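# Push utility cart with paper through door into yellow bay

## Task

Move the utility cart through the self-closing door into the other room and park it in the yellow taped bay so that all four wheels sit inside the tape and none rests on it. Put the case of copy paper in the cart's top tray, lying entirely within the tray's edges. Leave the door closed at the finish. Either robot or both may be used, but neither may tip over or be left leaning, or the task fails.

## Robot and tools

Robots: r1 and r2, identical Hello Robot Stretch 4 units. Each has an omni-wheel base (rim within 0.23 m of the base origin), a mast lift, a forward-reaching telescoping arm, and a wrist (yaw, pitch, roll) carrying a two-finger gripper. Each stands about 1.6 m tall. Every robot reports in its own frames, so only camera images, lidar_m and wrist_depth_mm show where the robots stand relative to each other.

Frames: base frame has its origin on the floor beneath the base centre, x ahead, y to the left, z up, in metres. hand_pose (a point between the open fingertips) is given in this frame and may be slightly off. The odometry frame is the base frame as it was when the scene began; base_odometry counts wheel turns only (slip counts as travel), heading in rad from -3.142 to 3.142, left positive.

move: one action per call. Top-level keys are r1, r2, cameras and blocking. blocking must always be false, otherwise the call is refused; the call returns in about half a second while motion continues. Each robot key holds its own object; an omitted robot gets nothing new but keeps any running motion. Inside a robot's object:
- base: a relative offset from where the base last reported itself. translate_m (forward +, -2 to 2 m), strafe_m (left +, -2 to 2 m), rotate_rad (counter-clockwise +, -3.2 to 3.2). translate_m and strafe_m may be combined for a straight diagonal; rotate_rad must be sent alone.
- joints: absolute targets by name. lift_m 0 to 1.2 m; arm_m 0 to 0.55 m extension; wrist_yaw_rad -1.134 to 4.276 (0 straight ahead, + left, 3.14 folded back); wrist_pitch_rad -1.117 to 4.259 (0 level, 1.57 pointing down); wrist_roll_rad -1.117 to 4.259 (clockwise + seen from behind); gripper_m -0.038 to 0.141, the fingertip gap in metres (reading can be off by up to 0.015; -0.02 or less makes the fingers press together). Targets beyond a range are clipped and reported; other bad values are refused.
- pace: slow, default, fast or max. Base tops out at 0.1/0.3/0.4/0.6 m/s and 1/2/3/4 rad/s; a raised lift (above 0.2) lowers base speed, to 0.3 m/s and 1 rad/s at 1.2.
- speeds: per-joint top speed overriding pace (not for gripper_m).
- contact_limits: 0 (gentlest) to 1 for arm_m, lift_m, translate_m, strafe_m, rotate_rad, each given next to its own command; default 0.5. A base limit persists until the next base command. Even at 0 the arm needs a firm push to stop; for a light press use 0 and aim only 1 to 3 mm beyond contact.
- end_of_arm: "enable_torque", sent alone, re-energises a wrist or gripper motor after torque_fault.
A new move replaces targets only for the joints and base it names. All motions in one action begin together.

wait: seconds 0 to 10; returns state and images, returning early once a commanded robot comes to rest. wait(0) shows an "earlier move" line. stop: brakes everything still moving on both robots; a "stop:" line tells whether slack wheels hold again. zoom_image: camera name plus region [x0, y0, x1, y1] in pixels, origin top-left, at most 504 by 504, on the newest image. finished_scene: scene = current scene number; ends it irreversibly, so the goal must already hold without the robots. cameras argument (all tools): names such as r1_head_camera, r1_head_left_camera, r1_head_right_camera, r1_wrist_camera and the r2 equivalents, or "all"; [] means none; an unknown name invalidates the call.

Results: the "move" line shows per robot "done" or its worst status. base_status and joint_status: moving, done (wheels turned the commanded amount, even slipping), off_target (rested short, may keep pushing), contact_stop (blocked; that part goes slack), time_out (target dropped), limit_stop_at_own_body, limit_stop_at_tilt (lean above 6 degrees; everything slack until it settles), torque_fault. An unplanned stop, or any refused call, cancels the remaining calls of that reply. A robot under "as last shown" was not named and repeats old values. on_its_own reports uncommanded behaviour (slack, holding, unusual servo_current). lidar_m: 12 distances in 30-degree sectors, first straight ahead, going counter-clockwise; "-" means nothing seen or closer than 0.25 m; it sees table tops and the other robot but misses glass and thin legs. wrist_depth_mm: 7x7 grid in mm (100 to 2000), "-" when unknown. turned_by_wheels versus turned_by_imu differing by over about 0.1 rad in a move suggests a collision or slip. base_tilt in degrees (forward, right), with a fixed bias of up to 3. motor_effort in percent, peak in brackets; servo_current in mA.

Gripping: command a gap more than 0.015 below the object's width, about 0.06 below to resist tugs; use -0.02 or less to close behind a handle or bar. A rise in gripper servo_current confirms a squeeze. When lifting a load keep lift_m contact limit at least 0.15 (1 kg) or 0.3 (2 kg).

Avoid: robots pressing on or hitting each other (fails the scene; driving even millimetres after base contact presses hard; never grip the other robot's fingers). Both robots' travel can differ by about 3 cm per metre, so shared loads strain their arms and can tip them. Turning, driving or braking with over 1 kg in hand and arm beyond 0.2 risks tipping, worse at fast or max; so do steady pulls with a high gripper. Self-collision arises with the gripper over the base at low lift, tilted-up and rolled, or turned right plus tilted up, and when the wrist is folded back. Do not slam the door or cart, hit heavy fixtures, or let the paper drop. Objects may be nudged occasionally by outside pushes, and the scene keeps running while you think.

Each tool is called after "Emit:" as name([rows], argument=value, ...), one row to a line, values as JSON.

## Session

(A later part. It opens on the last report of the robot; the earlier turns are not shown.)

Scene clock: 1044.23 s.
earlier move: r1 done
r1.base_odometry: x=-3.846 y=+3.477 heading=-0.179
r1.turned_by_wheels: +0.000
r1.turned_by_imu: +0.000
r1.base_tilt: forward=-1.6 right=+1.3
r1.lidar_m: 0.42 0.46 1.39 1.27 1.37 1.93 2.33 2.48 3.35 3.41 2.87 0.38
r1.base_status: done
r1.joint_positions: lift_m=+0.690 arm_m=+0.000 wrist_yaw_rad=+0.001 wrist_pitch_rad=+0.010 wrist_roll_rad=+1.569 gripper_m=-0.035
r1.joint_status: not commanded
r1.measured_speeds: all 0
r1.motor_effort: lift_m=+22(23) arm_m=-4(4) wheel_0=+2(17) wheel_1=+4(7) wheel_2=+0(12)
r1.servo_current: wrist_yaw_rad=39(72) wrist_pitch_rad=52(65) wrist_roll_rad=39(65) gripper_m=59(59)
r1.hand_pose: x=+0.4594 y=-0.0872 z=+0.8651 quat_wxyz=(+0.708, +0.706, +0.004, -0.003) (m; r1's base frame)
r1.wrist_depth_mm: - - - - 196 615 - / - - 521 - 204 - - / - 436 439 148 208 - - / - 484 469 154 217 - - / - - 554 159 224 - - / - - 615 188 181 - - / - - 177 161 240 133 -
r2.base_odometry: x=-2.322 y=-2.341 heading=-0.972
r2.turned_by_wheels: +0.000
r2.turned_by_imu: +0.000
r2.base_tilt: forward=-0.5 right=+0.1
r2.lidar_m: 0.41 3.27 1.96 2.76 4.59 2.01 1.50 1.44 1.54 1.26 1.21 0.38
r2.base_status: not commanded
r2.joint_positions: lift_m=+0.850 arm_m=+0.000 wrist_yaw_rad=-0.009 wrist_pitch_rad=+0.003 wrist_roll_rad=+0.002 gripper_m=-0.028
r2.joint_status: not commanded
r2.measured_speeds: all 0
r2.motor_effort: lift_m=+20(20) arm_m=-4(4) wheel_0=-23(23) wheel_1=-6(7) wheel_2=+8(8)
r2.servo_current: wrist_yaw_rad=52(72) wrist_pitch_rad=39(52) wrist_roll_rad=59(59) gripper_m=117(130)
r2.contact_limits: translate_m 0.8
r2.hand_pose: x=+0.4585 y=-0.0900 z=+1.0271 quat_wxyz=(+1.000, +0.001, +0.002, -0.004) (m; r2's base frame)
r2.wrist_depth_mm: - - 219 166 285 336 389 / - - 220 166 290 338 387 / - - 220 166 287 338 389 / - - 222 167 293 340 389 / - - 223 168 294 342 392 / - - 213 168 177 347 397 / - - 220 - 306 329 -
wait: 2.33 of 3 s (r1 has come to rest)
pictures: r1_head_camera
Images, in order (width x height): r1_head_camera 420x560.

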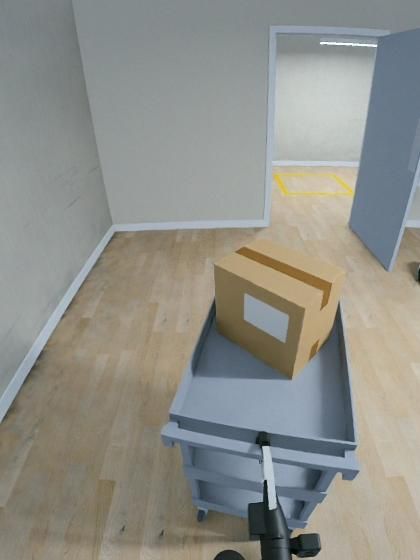

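Emit:
move(r1={"base":{"strafe_m":0.36}}, blocking=false, cameras=[])

Emit:
wait(seconds=3, cameras=["r1_head_camera"])

Emit:
move(r1={"base":{"translate_m":0.35,"strafe_m":-0.22}}, blocking=false, cameras=[])

Emit:
wait(seconds=3, cameras=["r1_head_camera"])

Scene clock: 1060.03 s.
move: r1 moving
r1.base_odometry: x=-3.839 y=+3.513 heading=-0.180
r1.turned_by_wheels: -0.001
r1.turned_by_imu: -0.002
r1.base_tilt: forward=-1.6 right=+1.3
r1.lidar_m: 0.41 0.45 1.33 1.24 1.32 1.90 2.35 2.47 3.39 3.44 2.85 0.41
r1.base_status: strafe_m moving
r1.joint_positions: lift_m=+0.690 arm_m=+0.000 wrist_yaw_rad=-0.004 wrist_pitch_rad=+0.010 wrist_roll_rad=+1.569 gripper_m=-0.035
r1.joint_status: not commanded
r1.measured_speeds: translate_m=-0.001 strafe_m=+0.140 rotate_rad=+0.004 lift_m=+0.000 arm_m=+0.000 wrist_yaw_rad=-0.021 wrist_pitch_rad=+0.000 wrist_roll_rad=+0.000
r1.motor_effort: lift_m=+22(23) arm_m=-4(4) wheel_0=-16(16) wheel_1=+6(11) wheel_2=-3(3)
r1.servo_current: wrist_yaw_rad=46(59) wrist_pitch_rad=52(59) wrist_roll_rad=39(59) gripper_m=52(59)
r1.hand_pose: x=+0.4590 y=-0.0885 z=+0.8651 quat_wxyz=(+0.708, +0.706, +0.002, -0.005) (m; r1's base frame)
r1.wrist_depth_mm: - - - - 204 1537 - / - - 554 149 208 - - / - 449 445 154 213 - - / - 480 469 158 219 - - / - - 539 162 224 - - / - - 591 167 180 - - / - - 178 140 238 133 -
r2: as last shown
r2.turned_by_imu: +0.002
r2.base_tilt: forward=-0.6 right=+0.1
r2.lidar_m: 0.40 3.28 1.96 2.78 4.58 2.02 1.47 1.44 1.54 1.26 1.21 0.40
r2.servo_current: wrist_yaw_rad=52(72) wrist_pitch_rad=46(46) wrist_roll_rad=39(59) gripper_m=124(124)
r2.contact_limits: translate_m 0.8
r2.wrist_depth_mm: - - 218 165 283 336 387 / - - 220 166 290 338 389 / - - 221 167 287 338 389 / - - 222 167 294 342 394 / - - 224 167 294 342 397 / - - 213 168 177 343 397 / - - 221 - 306 330 -
pictures: none
No camera images: "cameras" was empty.

Scene clock: 1062.07 s.
earlier move: r1 done
r1.base_odometry: x=-3.781 y=+3.831 heading=-0.180
r1.turned_by_wheels: +0.001
r1.turned_by_imu: +0.001
r1.base_tilt: forward=-1.6 right=+1.3
r1.lidar_m: 0.42 1.38 1.01 0.94 0.99 1.39 2.33 2.46 3.39 3.76 2.99 0.33
r1.base_status: done
r1.joint_positions: lift_m=+0.690 arm_m=+0.000 wrist_yaw_rad=-0.002 wrist_pitch_rad=+0.010 wrist_roll_rad=+1.569 gripper_m=-0.035
r1.joint_status: not commanded
r1.measured_speeds: all 0
r1.motor_effort: lift_m=+22(23) arm_m=-4(4) wheel_0=-4(17) wheel_1=+0(11) wheel_2=-1(4)
r1.servo_current: wrist_yaw_rad=46(72) wrist_pitch_rad=59(72) wrist_roll_rad=52(65) gripper_m=59(65)
r1.hand_pose: x=+0.4591 y=-0.0880 z=+0.8651 quat_wxyz=(+0.708, +0.706, +0.003, -0.004) (m; r1's base frame)
r1.wrist_depth_mm: - 343 343 - - 129 - / - 430 433 - - 144 - / - - 580 - 164 160 - / - - - 102 182 189 - / - - - 113 211 1576 - / - - - - 178 1576 1281 / - - 178 139 307 143 433
r2.base_odometry: x=-2.322 y=-2.341 heading=-0.972
r2.turned_by_wheels: +0.000
r2.turned_by_imu: +0.000
r2.base_tilt: forward=-0.6 right=+0.1
r2.lidar_m: 0.39 3.29 2.20 4.72 4.59 1.97 1.49 1.43 1.54 1.25 1.21 0.41
r2.base_status: not commanded
r2.joint_positions: lift_m=+0.850 arm_m=+0.000 wrist_yaw_rad=-0.009 wrist_pitch_rad=+0.003 wrist_roll_rad=+0.002 gripper_m=-0.028
r2.joint_status: not commanded
r2.measured_speeds: all 0
r2.motor_effort: lift_m=+20(20) arm_m=-4(4) wheel_0=-23(23) wheel_1=-6(7) wheel_2=+8(8)
r2.servo_current: wrist_yaw_rad=59(72) wrist_pitch_rad=39(46) wrist_roll_rad=46(59) gripper_m=117(124)
r2.contact_limits: translate_m 0.8
r2.hand_pose: x=+0.4585 y=-0.0900 z=+1.0271 quat_wxyz=(+1.000, +0.001, +0.002, -0.004) (m; r2's base frame)
r2.wrist_depth_mm: - - 219 165 285 332 387 / - - 220 166 291 338 387 / - - 221 167 286 336 392 / - - 222 167 291 340 394 / - - 224 167 296 342 392 / - - 213 168 178 345 399 / - - 220 - 306 330 -
wait: 2.03 of 3 s (r1 has come to rest)
pictures: r1_head_camera
Images, in order (width x height): r1_head_camera 420x560.

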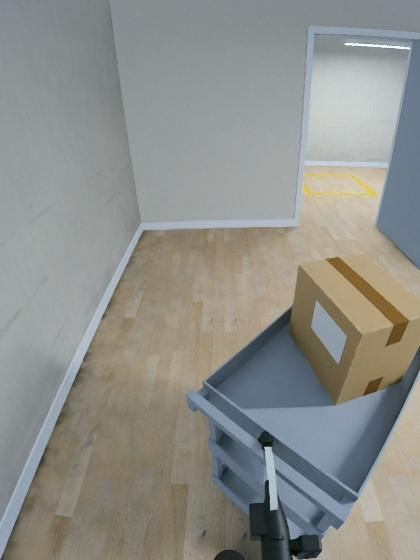

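Scene clock: 1062.57 s.
move: r1 moving
r1.base_odometry: x=-3.755 y=+3.808 heading=-0.179
r1.turned_by_wheels: +0.000
r1.turned_by_imu: +0.000
r1.base_tilt: forward=-1.6 right=+1.2
r1.lidar_m: 0.44 1.43 1.01 0.96 0.98 1.45 2.37 2.49 3.43 3.73 2.96 0.33
r1.base_status: translate_m moving; strafe_m moving
r1.joint_positions: lift_m=+0.690 arm_m=+0.000 wrist_yaw_rad=+0.001 wrist_pitch_rad=+0.010 wrist_roll_rad=+1.569 gripper_m=-0.035
r1.joint_status: not commanded
r1.measured_speeds: translate_m=+0.116 strafe_m=-0.075 rotate_rad=-0.006 lift_m=+0.000 arm_m=+0.000 wrist_yaw_rad=+0.002 wrist_pitch_rad=+0.000 wrist_roll_rad=+0.000
r1.motor_effort: lift_m=+22(22) arm_m=+3(4) wheel_0=+13(16) wheel_1=-2(3) wheel_2=-10(11)
r1.servo_current: wrist_yaw_rad=46(59) wrist_pitch_rad=52(65) wrist_roll_rad=59(59) gripper_m=59(59)
r1.hand_pose: x=+0.4593 y=-0.0873 z=+0.8651 quat_wxyz=(+0.708, +0.706, +0.004, -0.003) (m; r1's base frame)
r1.wrist_depth_mm: - 343 345 - - 123 - / - 436 439 - - 132 - / - - 609 - - 150 - / - - - - 179 176 - / - - - 109 211 1537 - / - - - 118 179 1576 1281 / - - 176 142 314 143 397
r2: as last shown
r2.lidar_m: 0.36 3.29 2.15 4.73 4.59 1.98 1.51 1.45 1.54 1.23 1.19 0.42
r2.motor_effort: lift_m=+20(20) arm_m=-4(4) wheel_0=-22(23) wheel_1=-6(6) wheel_2=+7(8)
r2.servo_current: wrist_yaw_rad=59(65) wrist_pitch_rad=46(46) wrist_roll_rad=52(52) gripper_m=124(124)
r2.contact_limits: translate_m 0.8
r2.wrist_depth_mm: - - 220 165 285 334 387 / - - 220 165 291 336 387 / - - 220 166 287 338 389 / - - 222 167 293 340 392 / - - 224 167 296 342 394 / - - 212 167 177 342 397 / - - 220 - 306 330 -
pictures: none
No camera images: "cameras" was empty.

Scene clock: 1064.80 s.
earlier move: r1 done
r1.base_odometry: x=-3.476 y=+3.552 heading=-0.180
r1.turned_by_wheels: +0.000
r1.turned_by_imu: +0.000
r1.base_tilt: forward=-1.6 right=+1.2
r1.lidar_m: 0.43 1.69 1.23 1.16 1.22 1.66 2.70 2.82 3.68 3.54 2.60 0.33
r1.base_status: done
r1.joint_positions: lift_m=+0.690 arm_m=+0.000 wrist_yaw_rad=+0.001 wrist_pitch_rad=+0.010 wrist_roll_rad=+1.569 gripper_m=-0.035
r1.joint_status: not commanded
r1.measured_speeds: all 0
r1.motor_effort: lift_m=+22(23) arm_m=+2(4) wheel_0=+0(16) wheel_1=-3(6) wheel_2=+0(11)
r1.servo_current: wrist_yaw_rad=39(72) wrist_pitch_rad=59(72) wrist_roll_rad=59(72) gripper_m=59(65)
r1.hand_pose: x=+0.4594 y=-0.0871 z=+0.8651 quat_wxyz=(+0.708, +0.706, +0.004, -0.003) (m; r1's base frame)
r1.wrist_depth_mm: - 342 343 - - 129 - / - 424 433 - - 143 - / - - 574 - 163 159 - / - - - - 181 186 - / - - - 112 211 1576 - / - - - - 179 1576 1255 / - - 178 148 304 133 433
r2.base_odometry: x=-2.322 y=-2.341 heading=-0.972
r2.turned_by_wheels: +0.000
r2.turned_by_imu: +0.000
r2.base_tilt: forward=-0.6 right=+0.1
r2.lidar_m: 0.39 3.29 1.81 4.71 4.60 2.01 1.49 1.44 1.56 1.24 1.20 0.41
r2.base_status: not commanded
r2.joint_positions: lift_m=+0.850 arm_m=+0.000 wrist_yaw_rad=-0.009 wrist_pitch_rad=+0.003 wrist_roll_rad=+0.002 gripper_m=-0.028
r2.joint_status: not commanded
r2.measured_speeds: all 0
r2.motor_effort: lift_m=+20(20) arm_m=-4(4) wheel_0=-23(23) wheel_1=-6(7) wheel_2=+8(8)
r2.servo_current: wrist_yaw_rad=59(78) wrist_pitch_rad=46(52) wrist_roll_rad=52(59) gripper_m=124(130)
r2.contact_limits: translate_m 0.8
r2.hand_pose: x=+0.4585 y=-0.0900 z=+1.0271 quat_wxyz=(+1.000, +0.001, +0.002, -0.004) (m; r2's base frame)
r2.wrist_depth_mm: - - 219 165 285 334 387 / - - 220 166 290 336 387 / - - 221 166 287 338 389 / - - 221 167 294 338 392 / - - 224 168 296 342 394 / - - 212 168 177 343 397 / - - 220 - 306 327 -
wait: 2.23 of 3 s (r1 has come to rest)
pictures: r1_head_camera
Images, in order (width x height): r1_head_camera 420x560.

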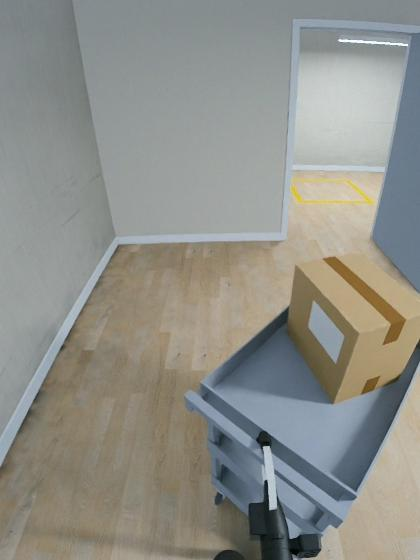

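Emit:
move(r1={"base":{"translate_m":0.36,"strafe_m":-0.3}}, blocking=false, cameras=[])

Emit:
wait(seconds=4, cameras=["r1_head_camera"])

Scene clock: 1073.27 s.
move: r1 moving
r1.base_odometry: x=-3.455 y=+3.527 heading=-0.180
r1.turned_by_wheels: +0.000
r1.turned_by_imu: +0.000
r1.base_tilt: forward=-1.6 right=+1.2
r1.lidar_m: 0.44 1.69 1.26 1.20 1.26 1.72 2.74 2.86 3.65 3.52 2.56 0.31
r1.base_status: translate_m moving; strafe_m moving
r1.joint_positions: lift_m=+0.690 arm_m=+0.000 wrist_yaw_rad=+0.001 wrist_pitch_rad=+0.010 wrist_roll_rad=+1.569 gripper_m=-0.035
r1.joint_status: not commanded
r1.measured_speeds: translate_m=+0.100 strafe_m=-0.083 rotate_rad=+0.000 lift_m=+0.000 arm_m=+0.000 wrist_yaw_rad=+0.000 wrist_pitch_rad=+0.000 wrist_roll_rad=+0.000
r1.motor_effort: lift_m=+22(22) arm_m=+4(4) wheel_0=+13(15) wheel_1=-3(6) wheel_2=-6(10)
r1.servo_current: wrist_yaw_rad=33(65) wrist_pitch_rad=59(65) wrist_roll_rad=52(59) gripper_m=59(59)
r1.hand_pose: x=+0.4594 y=-0.0871 z=+0.8651 quat_wxyz=(+0.708, +0.706, +0.004, -0.003) (m; r1's base frame)
r1.wrist_depth_mm: - 340 342 - - 126 - / - 427 430 - - 140 - / - - 574 - 157 157 - / - - - - 179 179 - / - - - 108 208 1661 - / - - - 128 180 1618 1281 / - - 178 145 303 133 430
r2: as last shown
r2.turned_by_imu: +0.001
r2.lidar_m: 0.42 3.29 1.77 4.69 4.60 1.99 1.50 1.45 1.55 1.26 1.20 0.41
r2.motor_effort: lift_m=+20(20) arm_m=-4(4) wheel_0=-23(23) wheel_1=-6(6) wheel_2=+7(8)
r2.servo_current: wrist_yaw_rad=65(65) wrist_pitch_rad=39(52) wrist_roll_rad=39(65) gripper_m=124(124)
r2.contact_limits: translate_m 0.8
r2.wrist_depth_mm: - - 220 165 285 334 387 / - - 220 166 291 336 389 / - - 222 167 286 338 389 / - - 221 167 293 338 394 / - - 223 167 296 342 394 / - - 213 168 178 345 397 / - - 220 - 306 330 -
pictures: none
No camera images: "cameras" was empty.

Scene clock: 1075.73 s.
earlier move: r1 done
r1.base_odometry: x=-3.176 y=+3.193 heading=-0.180
r1.turned_by_wheels: +0.000
r1.turned_by_imu: +0.000
r1.base_tilt: forward=-1.6 right=+1.3
r1.lidar_m: 0.45 2.10 1.55 1.48 1.55 2.11 3.09 3.19 3.39 3.26 2.12 0.35
r1.base_status: done
r1.joint_positions: lift_m=+0.690 arm_m=+0.000 wrist_yaw_rad=+0.002 wrist_pitch_rad=+0.010 wrist_roll_rad=+1.569 gripper_m=-0.035
r1.joint_status: not commanded
r1.measured_speeds: all 0
r1.motor_effort: lift_m=+22(23) arm_m=-2(4) wheel_0=+2(16) wheel_1=-3(6) wheel_2=+0(10)
r1.servo_current: wrist_yaw_rad=65(85) wrist_pitch_rad=59(65) wrist_roll_rad=39(65) gripper_m=52(59)
r1.hand_pose: x=+0.4595 y=-0.0868 z=+0.8651 quat_wxyz=(+0.708, +0.706, +0.004, -0.003) (m; r1's base frame)
r1.wrist_depth_mm: - 377 382 - 151 150 - / - 392 394 102 161 162 - / - 508 488 109 176 174 - / - - 640 119 193 - - / - - - - 214 1576 - / - - - - 181 1576 - / - - 177 141 268 142 1205
r2.base_odometry: x=-2.322 y=-2.341 heading=-0.972
r2.turned_by_wheels: +0.000
r2.turned_by_imu: +0.000
r2.base_tilt: forward=-0.6 right=+0.1
r2.lidar_m: 0.40 1.55 1.38 4.69 4.58 2.00 1.50 1.43 1.52 1.27 1.21 0.41
r2.base_status: not commanded
r2.joint_positions: lift_m=+0.850 arm_m=+0.000 wrist_yaw_rad=-0.009 wrist_pitch_rad=+0.003 wrist_roll_rad=+0.002 gripper_m=-0.028
r2.joint_status: not commanded
r2.measured_speeds: all 0
r2.motor_effort: lift_m=+20(20) arm_m=-4(4) wheel_0=-23(23) wheel_1=-6(7) wheel_2=+8(8)
r2.servo_current: wrist_yaw_rad=46(72) wrist_pitch_rad=39(52) wrist_roll_rad=59(65) gripper_m=117(130)
r2.contact_limits: translate_m 0.8
r2.hand_pose: x=+0.4585 y=-0.0900 z=+1.0271 quat_wxyz=(+1.000, +0.001, +0.002, -0.004) (m; r2's base frame)
r2.wrist_depth_mm: - - 220 165 283 334 387 / - - 220 165 291 336 389 / - - 220 166 286 340 392 / - - 222 167 293 338 392 / - - 223 167 296 342 397 / - - 212 168 178 345 394 / - - 220 - 306 332 -
wait: 2.47 of 4 s (r1 has come to rest)
pictures: r1_head_camera
Images, in order (width x height): r1_head_camera 420x560.

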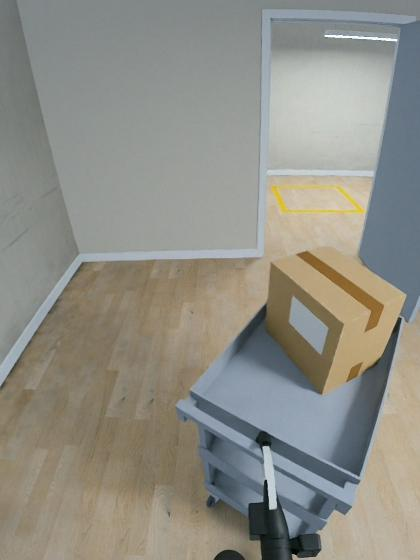

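Emit:
move(r1={"base":{"translate_m":0.28,"strafe_m":-0.28}}, blocking=false, cameras=[])

Emit:
wait(seconds=4, cameras=["r1_head_camera"])

Scene clock: 1081.47 s.
move: r1 moving
r1.base_odometry: x=-3.157 y=+3.166 heading=-0.180
r1.turned_by_wheels: +0.000
r1.turned_by_imu: +0.000
r1.base_tilt: forward=-1.6 right=+1.3
r1.lidar_m: 0.42 2.10 1.56 1.50 1.56 2.16 3.11 3.22 3.35 3.23 2.10 0.36
r1.base_status: translate_m moving; strafe_m moving
r1.joint_positions: lift_m=+0.690 arm_m=+0.000 wrist_yaw_rad=+0.002 wrist_pitch_rad=+0.010 wrist_roll_rad=+1.569 gripper_m=-0.035
r1.joint_status: not commanded
r1.measured_speeds: translate_m=+0.088 strafe_m=-0.088 rotate_rad=+0.002 lift_m=+0.000 arm_m=+0.000 wrist_yaw_rad=+0.000 wrist_pitch_rad=+0.000 wrist_roll_rad=+0.000
r1.motor_effort: lift_m=+22(23) arm_m=+4(4) wheel_0=+12(14) wheel_1=-1(6) wheel_2=-7(8)
r1.servo_current: wrist_yaw_rad=65(65) wrist_pitch_rad=59(65) wrist_roll_rad=46(59) gripper_m=59(59)
r1.hand_pose: x=+0.4594 y=-0.0868 z=+0.8651 quat_wxyz=(+0.708, +0.706, +0.004, -0.003) (m; r1's base frame)
r1.wrist_depth_mm: - 377 382 - 150 148 - / - 389 394 - 160 159 - / - 504 484 107 175 173 - / - - 634 118 192 - - / - - - - 213 1576 - / - - - - 181 1576 - / - - 177 141 265 142 1182
r2: as last shown
r2.turned_by_imu: +0.001
r2.lidar_m: 0.41 1.54 1.36 4.68 4.61 1.98 1.47 1.46 1.53 1.25 1.21 0.43
r2.servo_current: wrist_yaw_rad=59(72) wrist_pitch_rad=39(46) wrist_roll_rad=52(59) gripper_m=130(130)
r2.contact_limits: translate_m 0.8
r2.wrist_depth_mm: - - 220 165 285 336 387 / - - 220 166 290 334 389 / - - 221 166 286 338 387 / - - 222 167 294 340 389 / - - 223 167 296 342 394 / - - 211 168 177 343 397 / - - 220 - 304 330 -
pictures: none
No camera images: "cameras" was empty.

Scene clock: 1083.73 s.
earlier move: r1 done
r1.base_odometry: x=-2.950 y=+2.868 heading=-0.180
r1.turned_by_wheels: +0.000
r1.turned_by_imu: +0.000
r1.base_tilt: forward=-1.6 right=+1.2
r1.lidar_m: 0.41 0.52 1.83 1.76 1.83 2.53 3.38 3.48 3.10 2.98 1.73 0.38
r1.base_status: done
r1.joint_positions: lift_m=+0.690 arm_m=+0.000 wrist_yaw_rad=+0.002 wrist_pitch_rad=+0.010 wrist_roll_rad=+1.569 gripper_m=-0.035
r1.joint_status: not commanded
r1.measured_speeds: all 0
r1.motor_effort: lift_m=+22(23) arm_m=+2(4) wheel_0=+1(16) wheel_1=-2(6) wheel_2=+0(8)
r1.servo_current: wrist_yaw_rad=46(72) wrist_pitch_rad=65(65) wrist_roll_rad=46(65) gripper_m=59(65)
r1.hand_pose: x=+0.4595 y=-0.0868 z=+0.8651 quat_wxyz=(+0.708, +0.706, +0.004, -0.003) (m; r1's base frame)
r1.wrist_depth_mm: - 496 484 117 174 174 - / - 418 421 122 183 - - / - 433 439 - 195 - - / - 564 525 - 205 - - / - - - 149 220 - - / - - - 189 180 1618 - / - - 177 161 250 142 -
r2.base_odometry: x=-2.322 y=-2.341 heading=-0.972
r2.turned_by_wheels: +0.000
r2.turned_by_imu: +0.000
r2.base_tilt: forward=-0.6 right=+0.2
r2.lidar_m: 0.38 1.06 1.06 4.73 4.58 1.98 1.48 1.45 1.55 1.24 1.21 0.41
r2.base_status: not commanded
r2.joint_positions: lift_m=+0.850 arm_m=+0.000 wrist_yaw_rad=-0.009 wrist_pitch_rad=+0.003 wrist_roll_rad=+0.002 gripper_m=-0.028
r2.joint_status: not commanded
r2.measured_speeds: all 0
r2.motor_effort: lift_m=+20(20) arm_m=-4(4) wheel_0=-22(23) wheel_1=-6(7) wheel_2=+8(8)
r2.servo_current: wrist_yaw_rad=59(72) wrist_pitch_rad=39(52) wrist_roll_rad=46(59) gripper_m=124(130)
r2.contact_limits: translate_m 0.8
r2.hand_pose: x=+0.4585 y=-0.0900 z=+1.0271 quat_wxyz=(+1.000, +0.001, +0.002, -0.004) (m; r2's base frame)
r2.wrist_depth_mm: - - 218 165 285 336 384 / - - 220 166 290 336 387 / - - 220 166 289 340 387 / - - 222 167 294 340 392 / - - 224 167 296 342 397 / - - 212 167 177 343 397 / - - 220 - 306 330 -
wait: 2.27 of 4 s (r1 has come to rest)
pictures: r1_head_camera
Images, in order (width x height): r1_head_camera 420x560.

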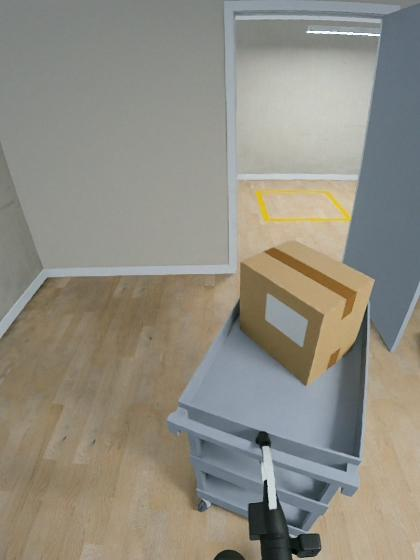

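Emit:
move(r1={"base":{"translate_m":0.22,"strafe_m":-0.22}}, blocking=false, cameras=[])

Emit:
wait(seconds=4, cameras=["r1_head_camera"])

Scene clock: 1090.60 s.
move: r1 moving
r1.base_odometry: x=-2.932 y=+2.841 heading=-0.180
r1.turned_by_wheels: +0.000
r1.turned_by_imu: +0.000
r1.base_tilt: forward=-1.6 right=+1.3
r1.lidar_m: 0.41 0.51 1.85 1.77 1.86 2.56 3.39 3.51 3.07 2.95 1.69 0.38
r1.base_status: translate_m moving; strafe_m moving
r1.joint_positions: lift_m=+0.690 arm_m=+0.000 wrist_yaw_rad=+0.002 wrist_pitch_rad=+0.010 wrist_roll_rad=+1.569 gripper_m=-0.035
r1.joint_status: not commanded
r1.measured_speeds: translate_m=+0.089 strafe_m=-0.089 rotate_rad=+0.002 lift_m=+0.000 arm_m=+0.000 wrist_yaw_rad=+0.000 wrist_pitch_rad=+0.000 wrist_roll_rad=+0.000
r1.motor_effort: lift_m=+22(23) arm_m=-2(2) wheel_0=+11(12) wheel_1=-3(6) wheel_2=-7(10)
r1.servo_current: wrist_yaw_rad=39(72) wrist_pitch_rad=59(65) wrist_roll_rad=52(65) gripper_m=59(65)
r1.hand_pose: x=+0.4595 y=-0.0868 z=+0.8651 quat_wxyz=(+0.708, +0.706, +0.004, -0.003) (m; r1's base frame)
r1.wrist_depth_mm: - 500 492 118 175 174 - / - 424 424 122 183 - - / - 430 433 - 193 - - / - 554 521 - 204 - - / - - 640 150 220 - - / - - - 188 181 1708 - / - - 177 161 247 142 -
r2: as last shown
r2.turned_by_imu: +0.001
r2.base_tilt: forward=-0.6 right=+0.1
r2.lidar_m: 0.39 1.03 1.06 4.72 4.58 2.01 1.50 1.46 1.53 1.25 1.20 0.39
r2.servo_current: wrist_yaw_rad=46(65) wrist_pitch_rad=39(46) wrist_roll_rad=46(46) gripper_m=124(124)
r2.contact_limits: translate_m 0.8
r2.wrist_depth_mm: - - 219 165 285 334 387 / - - 220 166 290 336 387 / - - 221 166 287 336 389 / - - 222 167 293 338 392 / - - 223 168 297 342 394 / - - 213 168 178 345 397 / - - 220 - 306 329 -
pictures: none
No camera images: "cameras" was empty.

Scene clock: 1092.60 s.
earlier move: r1 done
r1.base_odometry: x=-2.773 y=+2.612 heading=-0.180
r1.turned_by_wheels: +0.000
r1.turned_by_imu: -0.001
r1.base_tilt: forward=-1.6 right=+1.3
r1.lidar_m: 0.41 0.47 2.06 1.97 2.06 2.84 3.64 3.73 2.87 2.75 1.42 0.40
r1.base_status: done
r1.joint_positions: lift_m=+0.690 arm_m=+0.000 wrist_yaw_rad=+0.002 wrist_pitch_rad=+0.010 wrist_roll_rad=+1.569 gripper_m=-0.035
r1.joint_status: not commanded
r1.measured_speeds: all 0
r1.motor_effort: lift_m=+22(23) arm_m=-3(3) wheel_0=+2(15) wheel_1=-3(6) wheel_2=+1(10)
r1.servo_current: wrist_yaw_rad=39(78) wrist_pitch_rad=59(72) wrist_roll_rad=39(65) gripper_m=59(65)
r1.hand_pose: x=+0.4595 y=-0.0868 z=+0.8651 quat_wxyz=(+0.708, +0.706, +0.004, -0.003) (m; r1's base frame)
r1.wrist_depth_mm: - - - - 195 574 - / 1921 554 512 - 202 - - / 1921 439 439 147 208 - - / 1983 488 480 154 216 - - / - 574 554 159 223 - - / - - 621 187 181 1708 - / - 142 177 161 241 133 -
r2.base_odometry: x=-2.322 y=-2.341 heading=-0.972
r2.turned_by_wheels: +0.000
r2.turned_by_imu: +0.000
r2.base_tilt: forward=-0.6 right=+0.1
r2.lidar_m: 0.40 0.87 0.98 4.72 4.60 2.00 1.51 1.44 1.54 1.26 1.20 0.41
r2.base_status: not commanded
r2.joint_positions: lift_m=+0.850 arm_m=+0.000 wrist_yaw_rad=-0.009 wrist_pitch_rad=+0.003 wrist_roll_rad=+0.002 gripper_m=-0.028
r2.joint_status: not commanded
r2.measured_speeds: all 0
r2.motor_effort: lift_m=+20(20) arm_m=-4(4) wheel_0=-22(23) wheel_1=-6(7) wheel_2=+8(8)
r2.servo_current: wrist_yaw_rad=59(72) wrist_pitch_rad=46(52) wrist_roll_rad=52(59) gripper_m=117(124)
r2.contact_limits: translate_m 0.8
r2.hand_pose: x=+0.4585 y=-0.0900 z=+1.0271 quat_wxyz=(+1.000, +0.001, +0.002, -0.004) (m; r2's base frame)
r2.wrist_depth_mm: - - 218 165 285 336 387 / - - 220 166 291 336 387 / - - 221 167 286 338 387 / - - 221 167 293 340 394 / 831 - 223 167 297 342 392 / 809 - 213 168 177 345 399 / - - 221 - 306 329 -
wait: 2.00 of 4 s (r1 has come to rest)
pictures: r1_head_camera
Images, in order (width x height): r1_head_camera 420x560.

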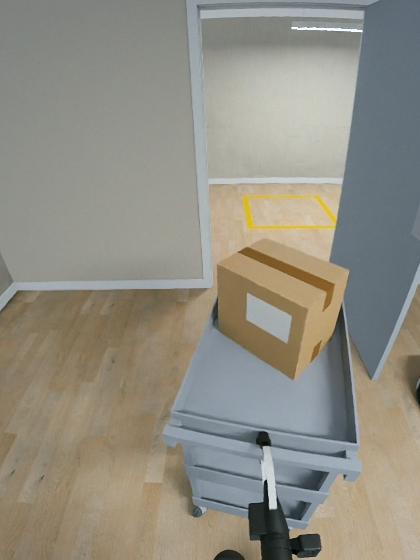

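Emit:
move(r1={"base":{"translate_m":0.3,"strafe_m":-0.12}}, blocking=false, cameras=[])

Emit:
wait(seconds=4, cameras=["r1_head_camera","r1_head_right_camera"])

Scene clock: 1099.90 s.
move: r1 moving
r1.base_odometry: x=-2.745 y=+2.594 heading=-0.180
r1.turned_by_wheels: +0.000
r1.turned_by_imu: +0.000
r1.base_tilt: forward=-1.6 right=+1.3
r1.lidar_m: 0.40 0.45 2.06 1.98 2.07 2.84 3.65 3.76 2.84 2.75 1.41 0.41
r1.base_status: translate_m moving; strafe_m moving
r1.joint_positions: lift_m=+0.690 arm_m=+0.000 wrist_yaw_rad=+0.002 wrist_pitch_rad=+0.010 wrist_roll_rad=+1.569 gripper_m=-0.035
r1.joint_status: not commanded
r1.measured_speeds: translate_m=+0.121 strafe_m=-0.048 rotate_rad=+0.002 lift_m=+0.000 arm_m=+0.000 wrist_yaw_rad=-0.011 wrist_pitch_rad=+0.000 wrist_roll_rad=+0.000
r1.motor_effort: lift_m=+22(22) arm_m=+4(4) wheel_0=+10(13) wheel_1=+4(6) wheel_2=-11(13)
r1.servo_current: wrist_yaw_rad=59(65) wrist_pitch_rad=59(65) wrist_roll_rad=52(52) gripper_m=59(65)
r1.hand_pose: x=+0.4594 y=-0.0869 z=+0.8651 quat_wxyz=(+0.708, +0.706, +0.004, -0.003) (m; r1's base frame)
r1.wrist_depth_mm: - - - - 202 1366 - / 1921 - 549 147 207 - - / 1863 445 445 152 211 - - / 1921 473 469 156 218 - - / 1921 549 530 160 224 - - / - - 580 189 181 - - / - - 164 140 237 133 -
r2: as last shown
r2.turned_by_imu: +0.001
r2.lidar_m: 0.41 0.86 0.99 4.71 4.58 1.99 1.49 1.44 1.54 1.26 1.21 0.39
r2.motor_effort: lift_m=+20(20) arm_m=-4(4) wheel_0=-22(23) wheel_1=-7(7) wheel_2=+7(8)
r2.servo_current: wrist_yaw_rad=72(72) wrist_pitch_rad=33(46) wrist_roll_rad=39(59) gripper_m=117(130)
r2.contact_limits: translate_m 0.8
r2.wrist_depth_mm: - - 219 165 286 336 387 / - - 220 166 290 336 389 / - - 220 166 287 338 389 / - - 221 167 294 340 394 / 798 - 224 167 297 342 394 / 759 976 213 168 177 345 397 / - - 220 - 307 329 -
pictures: none
No camera images: "cameras" was empty.

Scene clock: 1101.87 s.
earlier move: r1 done
r1.base_odometry: x=-2.500 y=+2.440 heading=-0.180
r1.turned_by_wheels: +0.000
r1.turned_by_imu: -0.002
r1.base_tilt: forward=-1.6 right=+1.3
r1.lidar_m: 0.39 0.46 2.18 2.08 2.19 2.98 3.98 3.73 2.73 2.64 1.15 0.41
r1.base_status: done
r1.joint_positions: lift_m=+0.690 arm_m=+0.000 wrist_yaw_rad=-0.001 wrist_pitch_rad=+0.010 wrist_roll_rad=+1.569 gripper_m=-0.035
r1.joint_status: not commanded
r1.measured_speeds: all 0
r1.motor_effort: lift_m=+22(23) arm_m=-4(4) wheel_0=-1(13) wheel_1=+3(6) wheel_2=+1(14)
r1.servo_current: wrist_yaw_rad=26(72) wrist_pitch_rad=59(65) wrist_roll_rad=52(65) gripper_m=52(65)
r1.hand_pose: x=+0.4592 y=-0.0876 z=+0.8651 quat_wxyz=(+0.708, +0.706, +0.003, -0.004) (m; r1's base frame)
r1.wrist_depth_mm: - - - - 198 - - / - 539 521 144 204 - - / - 436 439 149 211 - - / - 484 480 155 216 - - / - - 544 160 224 - - / 1618 - 186 189 180 - - / - - 164 140 239 133 -
r2.base_odometry: x=-2.322 y=-2.341 heading=-0.972
r2.turned_by_wheels: +0.000
r2.turned_by_imu: +0.000
r2.base_tilt: forward=-0.6 right=+0.1
r2.lidar_m: 0.40 0.75 0.90 4.70 4.60 1.98 1.49 1.44 1.55 1.25 1.19 0.41
r2.base_status: not commanded
r2.joint_positions: lift_m=+0.850 arm_m=+0.000 wrist_yaw_rad=-0.009 wrist_pitch_rad=+0.003 wrist_roll_rad=+0.002 gripper_m=-0.028
r2.joint_status: not commanded
r2.measured_speeds: all 0
r2.motor_effort: lift_m=+20(20) arm_m=-4(4) wheel_0=-23(23) wheel_1=-6(7) wheel_2=+7(8)
r2.servo_current: wrist_yaw_rad=59(72) wrist_pitch_rad=46(46) wrist_roll_rad=59(65) gripper_m=117(130)
r2.contact_limits: translate_m 0.8
r2.hand_pose: x=+0.4585 y=-0.0900 z=+1.0271 quat_wxyz=(+1.000, +0.001, +0.002, -0.004) (m; r2's base frame)
r2.wrist_depth_mm: - - 219 166 285 336 389 / - - 220 166 291 336 387 / - - 222 166 287 336 389 / 574 603 221 167 294 340 392 / 549 597 223 168 296 342 394 / 559 597 213 168 177 345 397 / 504 521 220 - 307 330 -
wait: 1.97 of 4 s (r1 has come to rest)
pictures: r1_head_camera, r1_head_right_camera
Images, in order (width x height): r1_head_camera 420x560, r1_head_right_camera 420x672.

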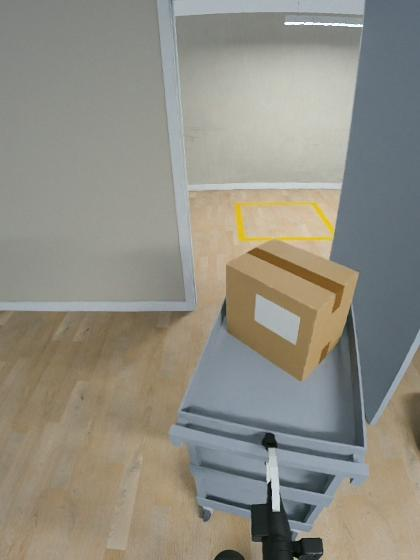

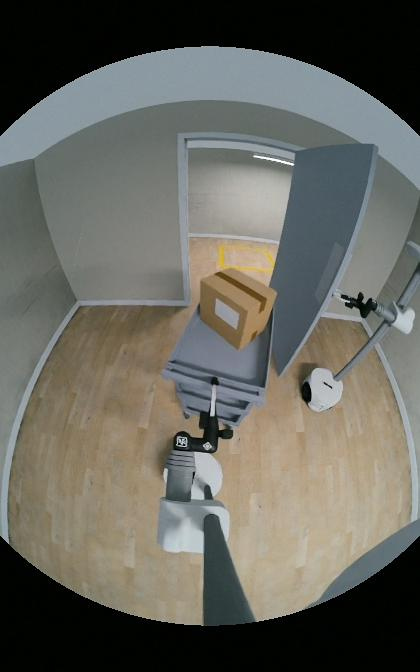

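Emit:
move(r1={"base":{"translate_m":-0.3,"strafe_m":0.13}}, blocking=false, cameras=[])

Emit:
wait(seconds=4, cameras=[])

Emit:
move(r1={"base":{"strafe_m":-0.28}}, blocking=false, cameras=[])

Emit:
wait(seconds=4, cameras=["r1_head_camera","r1_head_right_camera"])

Scene clock: 1118.23 s.
move: r1 moving
r1.base_odometry: x=-2.528 y=+2.459 heading=-0.181
r1.turned_by_wheels: -0.001
r1.turned_by_imu: -0.001
r1.base_tilt: forward=-1.5 right=+1.3
r1.lidar_m: 0.41 0.45 2.18 2.07 2.17 2.97 3.96 3.78 2.76 2.66 1.17 0.41
r1.base_status: translate_m moving; strafe_m moving
r1.joint_positions: lift_m=+0.690 arm_m=+0.000 wrist_yaw_rad=-0.001 wrist_pitch_rad=+0.010 wrist_roll_rad=+1.569 gripper_m=-0.035
r1.joint_status: not commanded
r1.measured_speeds: translate_m=-0.124 strafe_m=+0.051 rotate_rad=-0.005 lift_m=+0.000 arm_m=+0.000 wrist_yaw_rad=+0.000 wrist_pitch_rad=+0.000 wrist_roll_rad=+0.000
r1.motor_effort: lift_m=+22(23) arm_m=-4(4) wheel_0=-11(14) wheel_1=-4(5) wheel_2=+10(10)
r1.servo_current: wrist_yaw_rad=52(59) wrist_pitch_rad=59(59) wrist_roll_rad=52(59) gripper_m=59(59)
r1.hand_pose: x=+0.4592 y=-0.0876 z=+0.8651 quat_wxyz=(+0.708, +0.706, +0.003, -0.004) (m; r1's base frame)
r1.wrist_depth_mm: - - - - 199 - - / 1756 544 521 145 204 - - / 1661 439 439 150 211 - - / - 484 473 156 217 - - / - - 539 160 224 - - / 1618 - 185 187 180 - - / - 135 158 141 241 133 -
r2: as last shown
r2.lidar_m: 0.41 0.76 0.92 4.72 4.61 2.01 1.51 1.43 1.53 1.22 1.20 0.39
r2.motor_effort: lift_m=+20(20) arm_m=-4(4) wheel_0=-23(23) wheel_1=-7(7) wheel_2=+8(8)
r2.servo_current: wrist_yaw_rad=65(78) wrist_pitch_rad=39(46) wrist_roll_rad=46(59) gripper_m=124(124)
r2.contact_limits: translate_m 0.8
r2.wrist_depth_mm: - - 218 166 285 336 387 / - - 220 166 290 338 387 / - - 220 167 287 338 389 / 609 634 221 167 294 340 392 / 559 627 223 167 294 340 392 / 559 627 212 167 177 343 397 / 508 521 221 - 306 329 -
pictures: none
No camera images: "cameras" was empty.

Scene clock: 1120.23 s.
earlier move: r1 done
r1.base_odometry: x=-2.771 y=+2.622 heading=-0.180
r1.turned_by_wheels: +0.001
r1.turned_by_imu: +0.000
r1.base_tilt: forward=-1.6 right=+1.3
r1.lidar_m: 0.40 0.45 2.01 1.96 2.05 2.83 3.62 3.74 2.88 2.78 1.45 0.40
r1.base_status: done
r1.joint_positions: lift_m=+0.690 arm_m=+0.000 wrist_yaw_rad=+0.002 wrist_pitch_rad=+0.010 wrist_roll_rad=+1.569 gripper_m=-0.035
r1.joint_status: not commanded
r1.measured_speeds: all 0
r1.motor_effort: lift_m=+22(23) arm_m=-4(4) wheel_0=-1(16) wheel_1=-2(7) wheel_2=+3(10)
r1.servo_current: wrist_yaw_rad=59(65) wrist_pitch_rad=52(65) wrist_roll_rad=65(65) gripper_m=65(65)
r1.hand_pose: x=+0.4595 y=-0.0867 z=+0.8651 quat_wxyz=(+0.708, +0.706, +0.004, -0.003) (m; r1's base frame)
r1.wrist_depth_mm: - - - - 191 - - / 1983 521 500 - 200 - - / 1983 430 433 146 208 - - / 1921 488 480 - 216 - - / - 554 564 158 223 - - / - - 634 187 181 1576 - / - 142 178 161 242 133 -
r2.base_odometry: x=-2.322 y=-2.341 heading=-0.972
r2.turned_by_wheels: +0.000
r2.turned_by_imu: +0.000
r2.base_tilt: forward=-0.6 right=+0.1
r2.lidar_m: 0.39 0.87 0.98 4.70 4.60 1.97 1.48 1.46 1.53 1.25 1.20 0.38
r2.base_status: not commanded
r2.joint_positions: lift_m=+0.850 arm_m=+0.000 wrist_yaw_rad=-0.009 wrist_pitch_rad=+0.003 wrist_roll_rad=+0.002 gripper_m=-0.028
r2.joint_status: not commanded
r2.measured_speeds: all 0
r2.motor_effort: lift_m=+20(20) arm_m=-4(4) wheel_0=-23(23) wheel_1=-6(7) wheel_2=+8(8)
r2.servo_current: wrist_yaw_rad=65(78) wrist_pitch_rad=39(46) wrist_roll_rad=52(59) gripper_m=117(130)
r2.contact_limits: translate_m 0.8
r2.hand_pose: x=+0.4585 y=-0.0900 z=+1.0271 quat_wxyz=(+1.000, +0.001, +0.002, -0.004) (m; r2's base frame)
r2.wrist_depth_mm: - - 220 165 285 334 389 / - - 220 166 291 336 387 / - - 221 167 287 338 389 / - - 221 167 293 340 392 / 831 - 223 167 296 342 394 / 798 - 213 167 177 343 399 / - - 220 - 306 330 -
wait: 2.00 of 4 s (r1 has come to rest)
pictures: none
No camera images: "cameras" was empty.

Scene clock: 1120.73 s.
move: r1 moving
r1.base_odometry: x=-2.778 y=+2.586 heading=-0.179
r1.turned_by_wheels: +0.001
r1.turned_by_imu: +0.000
r1.base_tilt: forward=-1.6 right=+1.3
r1.lidar_m: 0.40 0.48 2.08 1.98 2.08 2.90 3.64 3.72 2.83 2.74 1.41 0.41
r1.base_status: strafe_m moving
r1.joint_positions: lift_m=+0.690 arm_m=+0.000 wrist_yaw_rad=+0.003 wrist_pitch_rad=+0.010 wrist_roll_rad=+1.569 gripper_m=-0.035
r1.joint_status: not commanded
r1.measured_speeds: translate_m=+0.000 strafe_m=-0.140 rotate_rad=-0.001 lift_m=+0.000 arm_m=+0.000 wrist_yaw_rad=+0.000 wrist_pitch_rad=+0.000 wrist_roll_rad=+0.000
r1.motor_effort: lift_m=+22(23) arm_m=-4(4) wheel_0=+13(16) wheel_1=-9(11) wheel_2=+2(3)
r1.servo_current: wrist_yaw_rad=52(59) wrist_pitch_rad=46(65) wrist_roll_rad=52(65) gripper_m=59(65)
r1.hand_pose: x=+0.4595 y=-0.0866 z=+0.8651 quat_wxyz=(+0.708, +0.706, +0.005, -0.002) (m; r1's base frame)
r1.wrist_depth_mm: - - - - 199 - - / - - 539 145 204 - - / 1983 442 439 149 211 - - / 1921 473 466 154 217 - - / 1863 549 535 160 224 - - / - - 603 189 183 1756 - / - 142 177 164 239 134 -
r2: as last shown
r2.lidar_m: 0.42 0.88 0.99 4.71 4.58 1.98 1.50 1.44 1.55 1.26 1.20 0.40
r2.servo_current: wrist_yaw_rad=59(72) wrist_pitch_rad=46(46) wrist_roll_rad=46(59) gripper_m=117(124)
r2.contact_limits: translate_m 0.8
r2.wrist_depth_mm: - - 219 165 285 334 387 / - - 220 166 291 336 389 / - - 221 166 287 340 389 / - - 220 167 296 340 392 / 809 - 223 168 296 342 397 / 820 - 213 167 178 343 399 / - - 220 - 306 330 -
pictures: none
No camera images: "cameras" was empty.

Scene clock: 1122.50 s.
earlier move: r1 done
r1.base_odometry: x=-2.821 y=+2.346 heading=-0.180
r1.turned_by_wheels: +0.000
r1.turned_by_imu: -0.001
r1.base_tilt: forward=-1.6 right=+1.3
r1.lidar_m: 0.34 0.37 2.34 2.23 2.34 3.22 3.65 3.52 2.59 2.48 1.24 0.44
r1.base_status: done
r1.joint_positions: lift_m=+0.690 arm_m=+0.000 wrist_yaw_rad=+0.003 wrist_pitch_rad=+0.010 wrist_roll_rad=+1.569 gripper_m=-0.035
r1.joint_status: not commanded
r1.measured_speeds: all 0
r1.motor_effort: lift_m=+22(23) arm_m=-3(4) wheel_0=+3(16) wheel_1=+0(11) wheel_2=+2(4)
r1.servo_current: wrist_yaw_rad=59(65) wrist_pitch_rad=59(72) wrist_roll_rad=52(72) gripper_m=59(65)
r1.hand_pose: x=+0.4595 y=-0.0866 z=+0.8651 quat_wxyz=(+0.708, +0.706, +0.004, -0.002) (m; r1's base frame)
r1.wrist_depth_mm: - - 1060 - 281 287 291 / - - - 258 265 1576 1182 / 1983 - - 252 254 1808 - / 1921 - - 243 246 - - / 1921 496 455 178 237 - - / 1983 462 462 189 181 - - / - 142 178 160 220 133 -
r2.base_odometry: x=-2.322 y=-2.341 heading=-0.972
r2.turned_by_wheels: +0.000
r2.turned_by_imu: +0.000
r2.base_tilt: forward=-0.6 right=+0.1
r2.lidar_m: 0.41 0.84 0.84 1.28 4.58 1.97 1.49 1.44 1.55 1.22 1.21 0.41
r2.base_status: not commanded
r2.joint_positions: lift_m=+0.850 arm_m=+0.000 wrist_yaw_rad=-0.009 wrist_pitch_rad=+0.003 wrist_roll_rad=+0.002 gripper_m=-0.028
r2.joint_status: not commanded
r2.measured_speeds: all 0
r2.motor_effort: lift_m=+20(20) arm_m=-4(4) wheel_0=-23(23) wheel_1=-6(7) wheel_2=+8(8)
r2.servo_current: wrist_yaw_rad=59(72) wrist_pitch_rad=39(46) wrist_roll_rad=52(59) gripper_m=117(130)
r2.contact_limits: translate_m 0.8
r2.hand_pose: x=+0.4585 y=-0.0900 z=+1.0271 quat_wxyz=(+1.000, +0.001, +0.002, -0.004) (m; r2's base frame)
r2.wrist_depth_mm: - - 218 165 285 334 384 / - - 220 166 291 336 387 / - - 221 166 287 338 389 / - - 221 167 293 338 394 / - - 222 167 297 342 394 / 809 - 213 168 178 345 397 / 615 - 220 - 304 330 -
wait: 1.77 of 4 s (r1 has come to rest)
pictures: r1_head_camera, r1_head_right_camera
Images, in order (width x height): r1_head_camera 420x560, r1_head_right_camera 420x672.

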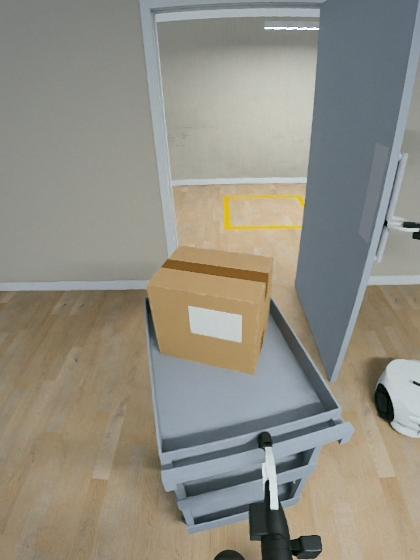

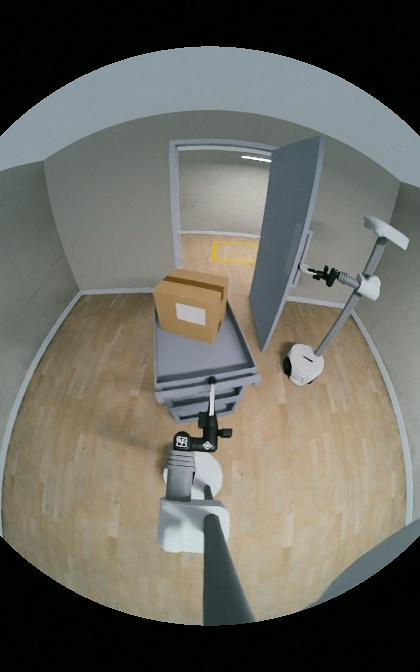

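Emit:
move(r1={"base":{"translate_m":0.3,"strafe_m":0.03}}, blocking=false, cameras=[])

Emit:
wait(seconds=4, cameras=["r1_head_camera"])

Scene clock: 1129.00 s.
move: r1 moving
r1.base_odometry: x=-2.790 y=+2.344 heading=-0.180
r1.turned_by_wheels: +0.000
r1.turned_by_imu: -0.001
r1.base_tilt: forward=-1.6 right=+1.3
r1.lidar_m: 0.34 0.34 2.33 2.24 2.33 3.17 3.69 3.55 2.59 2.50 1.21 0.44
r1.base_status: translate_m moving; strafe_m moving
r1.joint_positions: lift_m=+0.690 arm_m=+0.000 wrist_yaw_rad=-0.004 wrist_pitch_rad=+0.010 wrist_roll_rad=+1.569 gripper_m=-0.035
r1.joint_status: not commanded
r1.measured_speeds: translate_m=+0.122 strafe_m=+0.011 rotate_rad=+0.006 lift_m=+0.000 arm_m=+0.000 wrist_yaw_rad=-0.002 wrist_pitch_rad=+0.000 wrist_roll_rad=+0.000
r1.motor_effort: lift_m=+22(22) arm_m=+4(4) wheel_0=+3(10) wheel_1=+6(9) wheel_2=-14(14)
r1.servo_current: wrist_yaw_rad=39(52) wrist_pitch_rad=59(59) wrist_roll_rad=46(59) gripper_m=46(59)
r1.hand_pose: x=+0.4589 y=-0.0885 z=+0.8651 quat_wxyz=(+0.708, +0.706, +0.002, -0.005) (m; r1's base frame)
r1.wrist_depth_mm: - 1042 1042 - 294 298 300 / - - - - 276 1397 1160 / 1921 - - 262 260 1756 - / 1863 - - 249 246 1921 - / 1921 591 496 179 237 - - / 1863 455 452 187 181 - - / - 143 181 139 215 - -
r2: as last shown
r2.turned_by_imu: +0.001
r2.lidar_m: 0.42 0.82 0.85 1.29 4.60 1.99 1.50 1.44 1.54 1.24 1.20 0.42
r2.servo_current: wrist_yaw_rad=65(72) wrist_pitch_rad=46(46) wrist_roll_rad=46(59) gripper_m=117(124)
r2.contact_limits: translate_m 0.8
r2.wrist_depth_mm: - - 219 165 285 334 389 / - - 220 166 290 334 387 / - - 221 166 287 338 389 / - - 221 167 296 340 392 / - - 223 167 296 342 397 / 750 - 213 168 177 343 397 / 609 - 220 - 307 329 -
pictures: none
No camera images: "cameras" was empty.

Scene clock: 1131.00 s.
earlier move: r1 done
r1.base_odometry: x=-2.521 y=+2.322 heading=-0.179
r1.turned_by_wheels: +0.001
r1.turned_by_imu: +0.000
r1.base_tilt: forward=-1.6 right=+1.3
r1.lidar_m: 0.35 0.34 2.30 2.20 2.29 3.15 3.99 3.57 2.61 2.53 1.05 0.45
r1.base_status: done
r1.joint_positions: lift_m=+0.690 arm_m=+0.000 wrist_yaw_rad=-0.003 wrist_pitch_rad=+0.010 wrist_roll_rad=+1.569 gripper_m=-0.035
r1.joint_status: not commanded
r1.measured_speeds: all 0
r1.motor_effort: lift_m=+22(23) arm_m=-4(4) wheel_0=+1(10) wheel_1=+2(9) wheel_2=+2(16)
r1.servo_current: wrist_yaw_rad=46(78) wrist_pitch_rad=59(65) wrist_roll_rad=52(65) gripper_m=52(59)
r1.hand_pose: x=+0.4590 y=-0.0882 z=+0.8651 quat_wxyz=(+0.708, +0.706, +0.002, -0.004) (m; r1's base frame)
r1.wrist_depth_mm: - - - - 289 296 296 / - - - - 276 1464 1182 / - - - 254 258 1708 - / - - - 248 247 842 - / - 559 480 179 238 - - / - 462 455 188 181 - - / - 143 178 141 217 133 -
r2.base_odometry: x=-2.322 y=-2.341 heading=-0.972
r2.turned_by_wheels: +0.000
r2.turned_by_imu: +0.000
r2.base_tilt: forward=-0.6 right=+0.1
r2.lidar_m: 0.38 0.79 0.81 4.72 4.60 1.99 1.49 1.46 1.54 1.25 1.20 0.43
r2.base_status: not commanded
r2.joint_positions: lift_m=+0.850 arm_m=+0.000 wrist_yaw_rad=-0.009 wrist_pitch_rad=+0.003 wrist_roll_rad=+0.002 gripper_m=-0.028
r2.joint_status: not commanded
r2.measured_speeds: all 0
r2.motor_effort: lift_m=+20(20) arm_m=-4(4) wheel_0=-23(23) wheel_1=-7(7) wheel_2=+7(8)
r2.servo_current: wrist_yaw_rad=59(78) wrist_pitch_rad=39(46) wrist_roll_rad=46(65) gripper_m=124(130)
r2.contact_limits: translate_m 0.8
r2.hand_pose: x=+0.4585 y=-0.0900 z=+1.0271 quat_wxyz=(+1.000, +0.001, +0.002, -0.004) (m; r2's base frame)
r2.wrist_depth_mm: - - 219 165 285 334 384 / - - 220 166 290 336 389 / - - 221 167 287 338 387 / 654 661 223 167 294 340 392 / 647 661 224 167 296 342 397 / 647 609 213 168 178 343 397 / 574 609 220 - 306 330 -
wait: 2.00 of 4 s (r1 has come to rest)
pictures: r1_head_camera
Images, in order (width x height): r1_head_camera 420x560.

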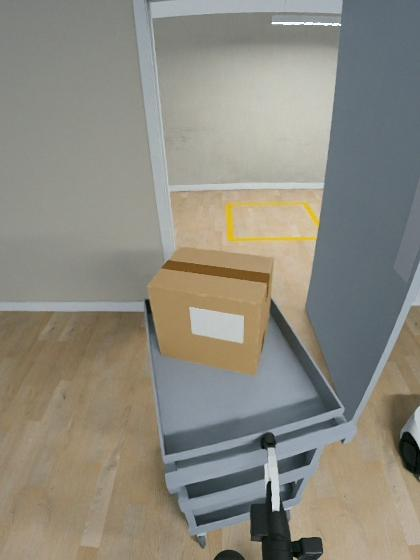

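Emit:
move(r1={"base":{"translate_m":0.2,"strafe_m":0.16}}, blocking=false, cameras=[])

Emit:
wait(seconds=4, cameras=["r1_head_camera"])

Scene clock: 1135.90 s.
move: r1 moving
r1.base_odometry: x=-2.491 y=+2.338 heading=-0.180
r1.turned_by_wheels: -0.001
r1.turned_by_imu: -0.001
r1.base_tilt: forward=-1.6 right=+1.3
r1.lidar_m: 0.34 0.35 2.27 2.19 2.28 3.13 4.02 3.61 2.64 2.53 1.07 0.45
r1.base_status: translate_m moving; strafe_m moving
r1.joint_positions: lift_m=+0.690 arm_m=+0.000 wrist_yaw_rad=-0.004 wrist_pitch_rad=+0.010 wrist_roll_rad=+1.569 gripper_m=-0.035
r1.joint_status: not commanded
r1.measured_speeds: translate_m=+0.101 strafe_m=+0.081 rotate_rad=+0.001 lift_m=+0.000 arm_m=+0.000 wrist_yaw_rad=-0.001 wrist_pitch_rad=+0.000 wrist_roll_rad=+0.000
r1.motor_effort: lift_m=+23(23) arm_m=+4(4) wheel_0=-7(8) wheel_1=+8(11) wheel_2=-13(13)
r1.servo_current: wrist_yaw_rad=52(65) wrist_pitch_rad=65(65) wrist_roll_rad=52(65) gripper_m=52(65)
r1.hand_pose: x=+0.4589 y=-0.0885 z=+0.8651 quat_wxyz=(+0.708, +0.706, +0.002, -0.005) (m; r1's base frame)
r1.wrist_depth_mm: - - - - 290 296 297 / - - - - 274 1499 1182 / - - - 257 259 1661 - / - - - 248 248 842 - / - 569 484 178 238 - - / - 462 452 187 180 - - / - 142 181 140 216 - -
r2: as last shown
r2.turned_by_imu: +0.001
r2.lidar_m: 0.41 0.78 1.02 4.73 4.58 1.97 1.48 1.45 1.56 1.25 1.20 0.40
r2.motor_effort: lift_m=+20(20) arm_m=-4(4) wheel_0=-23(23) wheel_1=-6(6) wheel_2=+8(8)
r2.servo_current: wrist_yaw_rad=59(65) wrist_pitch_rad=46(46) wrist_roll_rad=46(59) gripper_m=130(130)
r2.contact_limits: translate_m 0.8
r2.wrist_depth_mm: - - 219 166 283 336 387 / - - 220 166 291 336 387 / - - 221 166 287 338 387 / 661 676 222 167 293 342 392 / 661 676 223 168 296 342 394 / 654 615 213 167 177 345 397 / 574 615 220 - 306 329 -
pictures: none
No camera images: "cameras" was empty.

Scene clock: 1137.63 s.
earlier move: r1 done
r1.base_odometry: x=-2.295 y=+2.444 heading=-0.179
r1.turned_by_wheels: +0.001
r1.turned_by_imu: +0.001
r1.base_tilt: forward=-1.6 right=+1.3
r1.lidar_m: 0.38 0.40 2.13 2.04 2.13 2.93 4.19 3.82 2.79 1.25 1.06 0.44
r1.base_status: done
r1.joint_positions: lift_m=+0.690 arm_m=+0.000 wrist_yaw_rad=-0.002 wrist_pitch_rad=+0.010 wrist_roll_rad=+1.569 gripper_m=-0.035
r1.joint_status: not commanded
r1.measured_speeds: all 0
r1.motor_effort: lift_m=+22(23) arm_m=-4(4) wheel_0=-4(9) wheel_1=+0(11) wheel_2=+0(13)
r1.servo_current: wrist_yaw_rad=59(65) wrist_pitch_rad=59(72) wrist_roll_rad=39(72) gripper_m=59(65)
r1.hand_pose: x=+0.4591 y=-0.0880 z=+0.8651 quat_wxyz=(+0.708, +0.706, +0.003, -0.004) (m; r1's base frame)
r1.wrist_depth_mm: - - - 235 236 1537 1160 / - - - - 235 1661 - / - - 634 172 233 - - / - 496 473 170 233 - - / - 477 473 170 230 - - / - 508 504 189 181 - - / - 142 177 140 228 133 -
r2.base_odometry: x=-2.322 y=-2.341 heading=-0.972
r2.turned_by_wheels: +0.000
r2.turned_by_imu: +0.000
r2.base_tilt: forward=-0.6 right=+0.1
r2.lidar_m: 0.41 0.89 1.11 4.72 4.60 1.98 1.50 1.46 1.54 1.26 1.21 0.37
r2.base_status: not commanded
r2.joint_positions: lift_m=+0.850 arm_m=+0.000 wrist_yaw_rad=-0.009 wrist_pitch_rad=+0.003 wrist_roll_rad=+0.002 gripper_m=-0.028
r2.joint_status: not commanded
r2.measured_speeds: all 0
r2.motor_effort: lift_m=+20(20) arm_m=-4(4) wheel_0=-23(23) wheel_1=-6(7) wheel_2=+8(8)
r2.servo_current: wrist_yaw_rad=59(72) wrist_pitch_rad=39(46) wrist_roll_rad=52(59) gripper_m=117(130)
r2.contact_limits: translate_m 0.8
r2.hand_pose: x=+0.4585 y=-0.0900 z=+1.0271 quat_wxyz=(+1.000, +0.001, +0.002, -0.004) (m; r2's base frame)
r2.wrist_depth_mm: - - 218 165 285 336 387 / - - 220 166 290 338 389 / - - 221 167 289 336 387 / - 820 221 167 293 340 392 / - 809 223 167 296 342 394 / 640 209 213 169 177 343 399 / 991 707 220 - 306 329 -
wait: 1.73 of 4 s (r1 has come to rest)
pictures: r1_head_camera
Images, in order (width x height): r1_head_camera 420x560.

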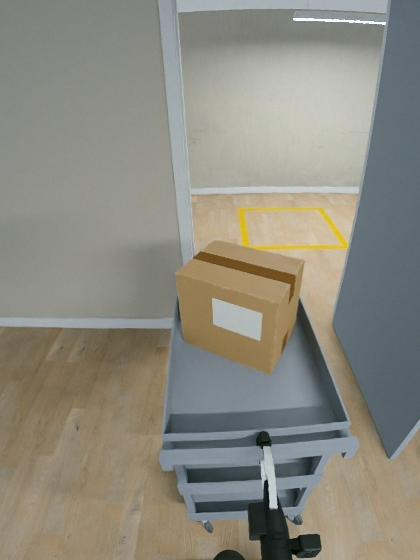

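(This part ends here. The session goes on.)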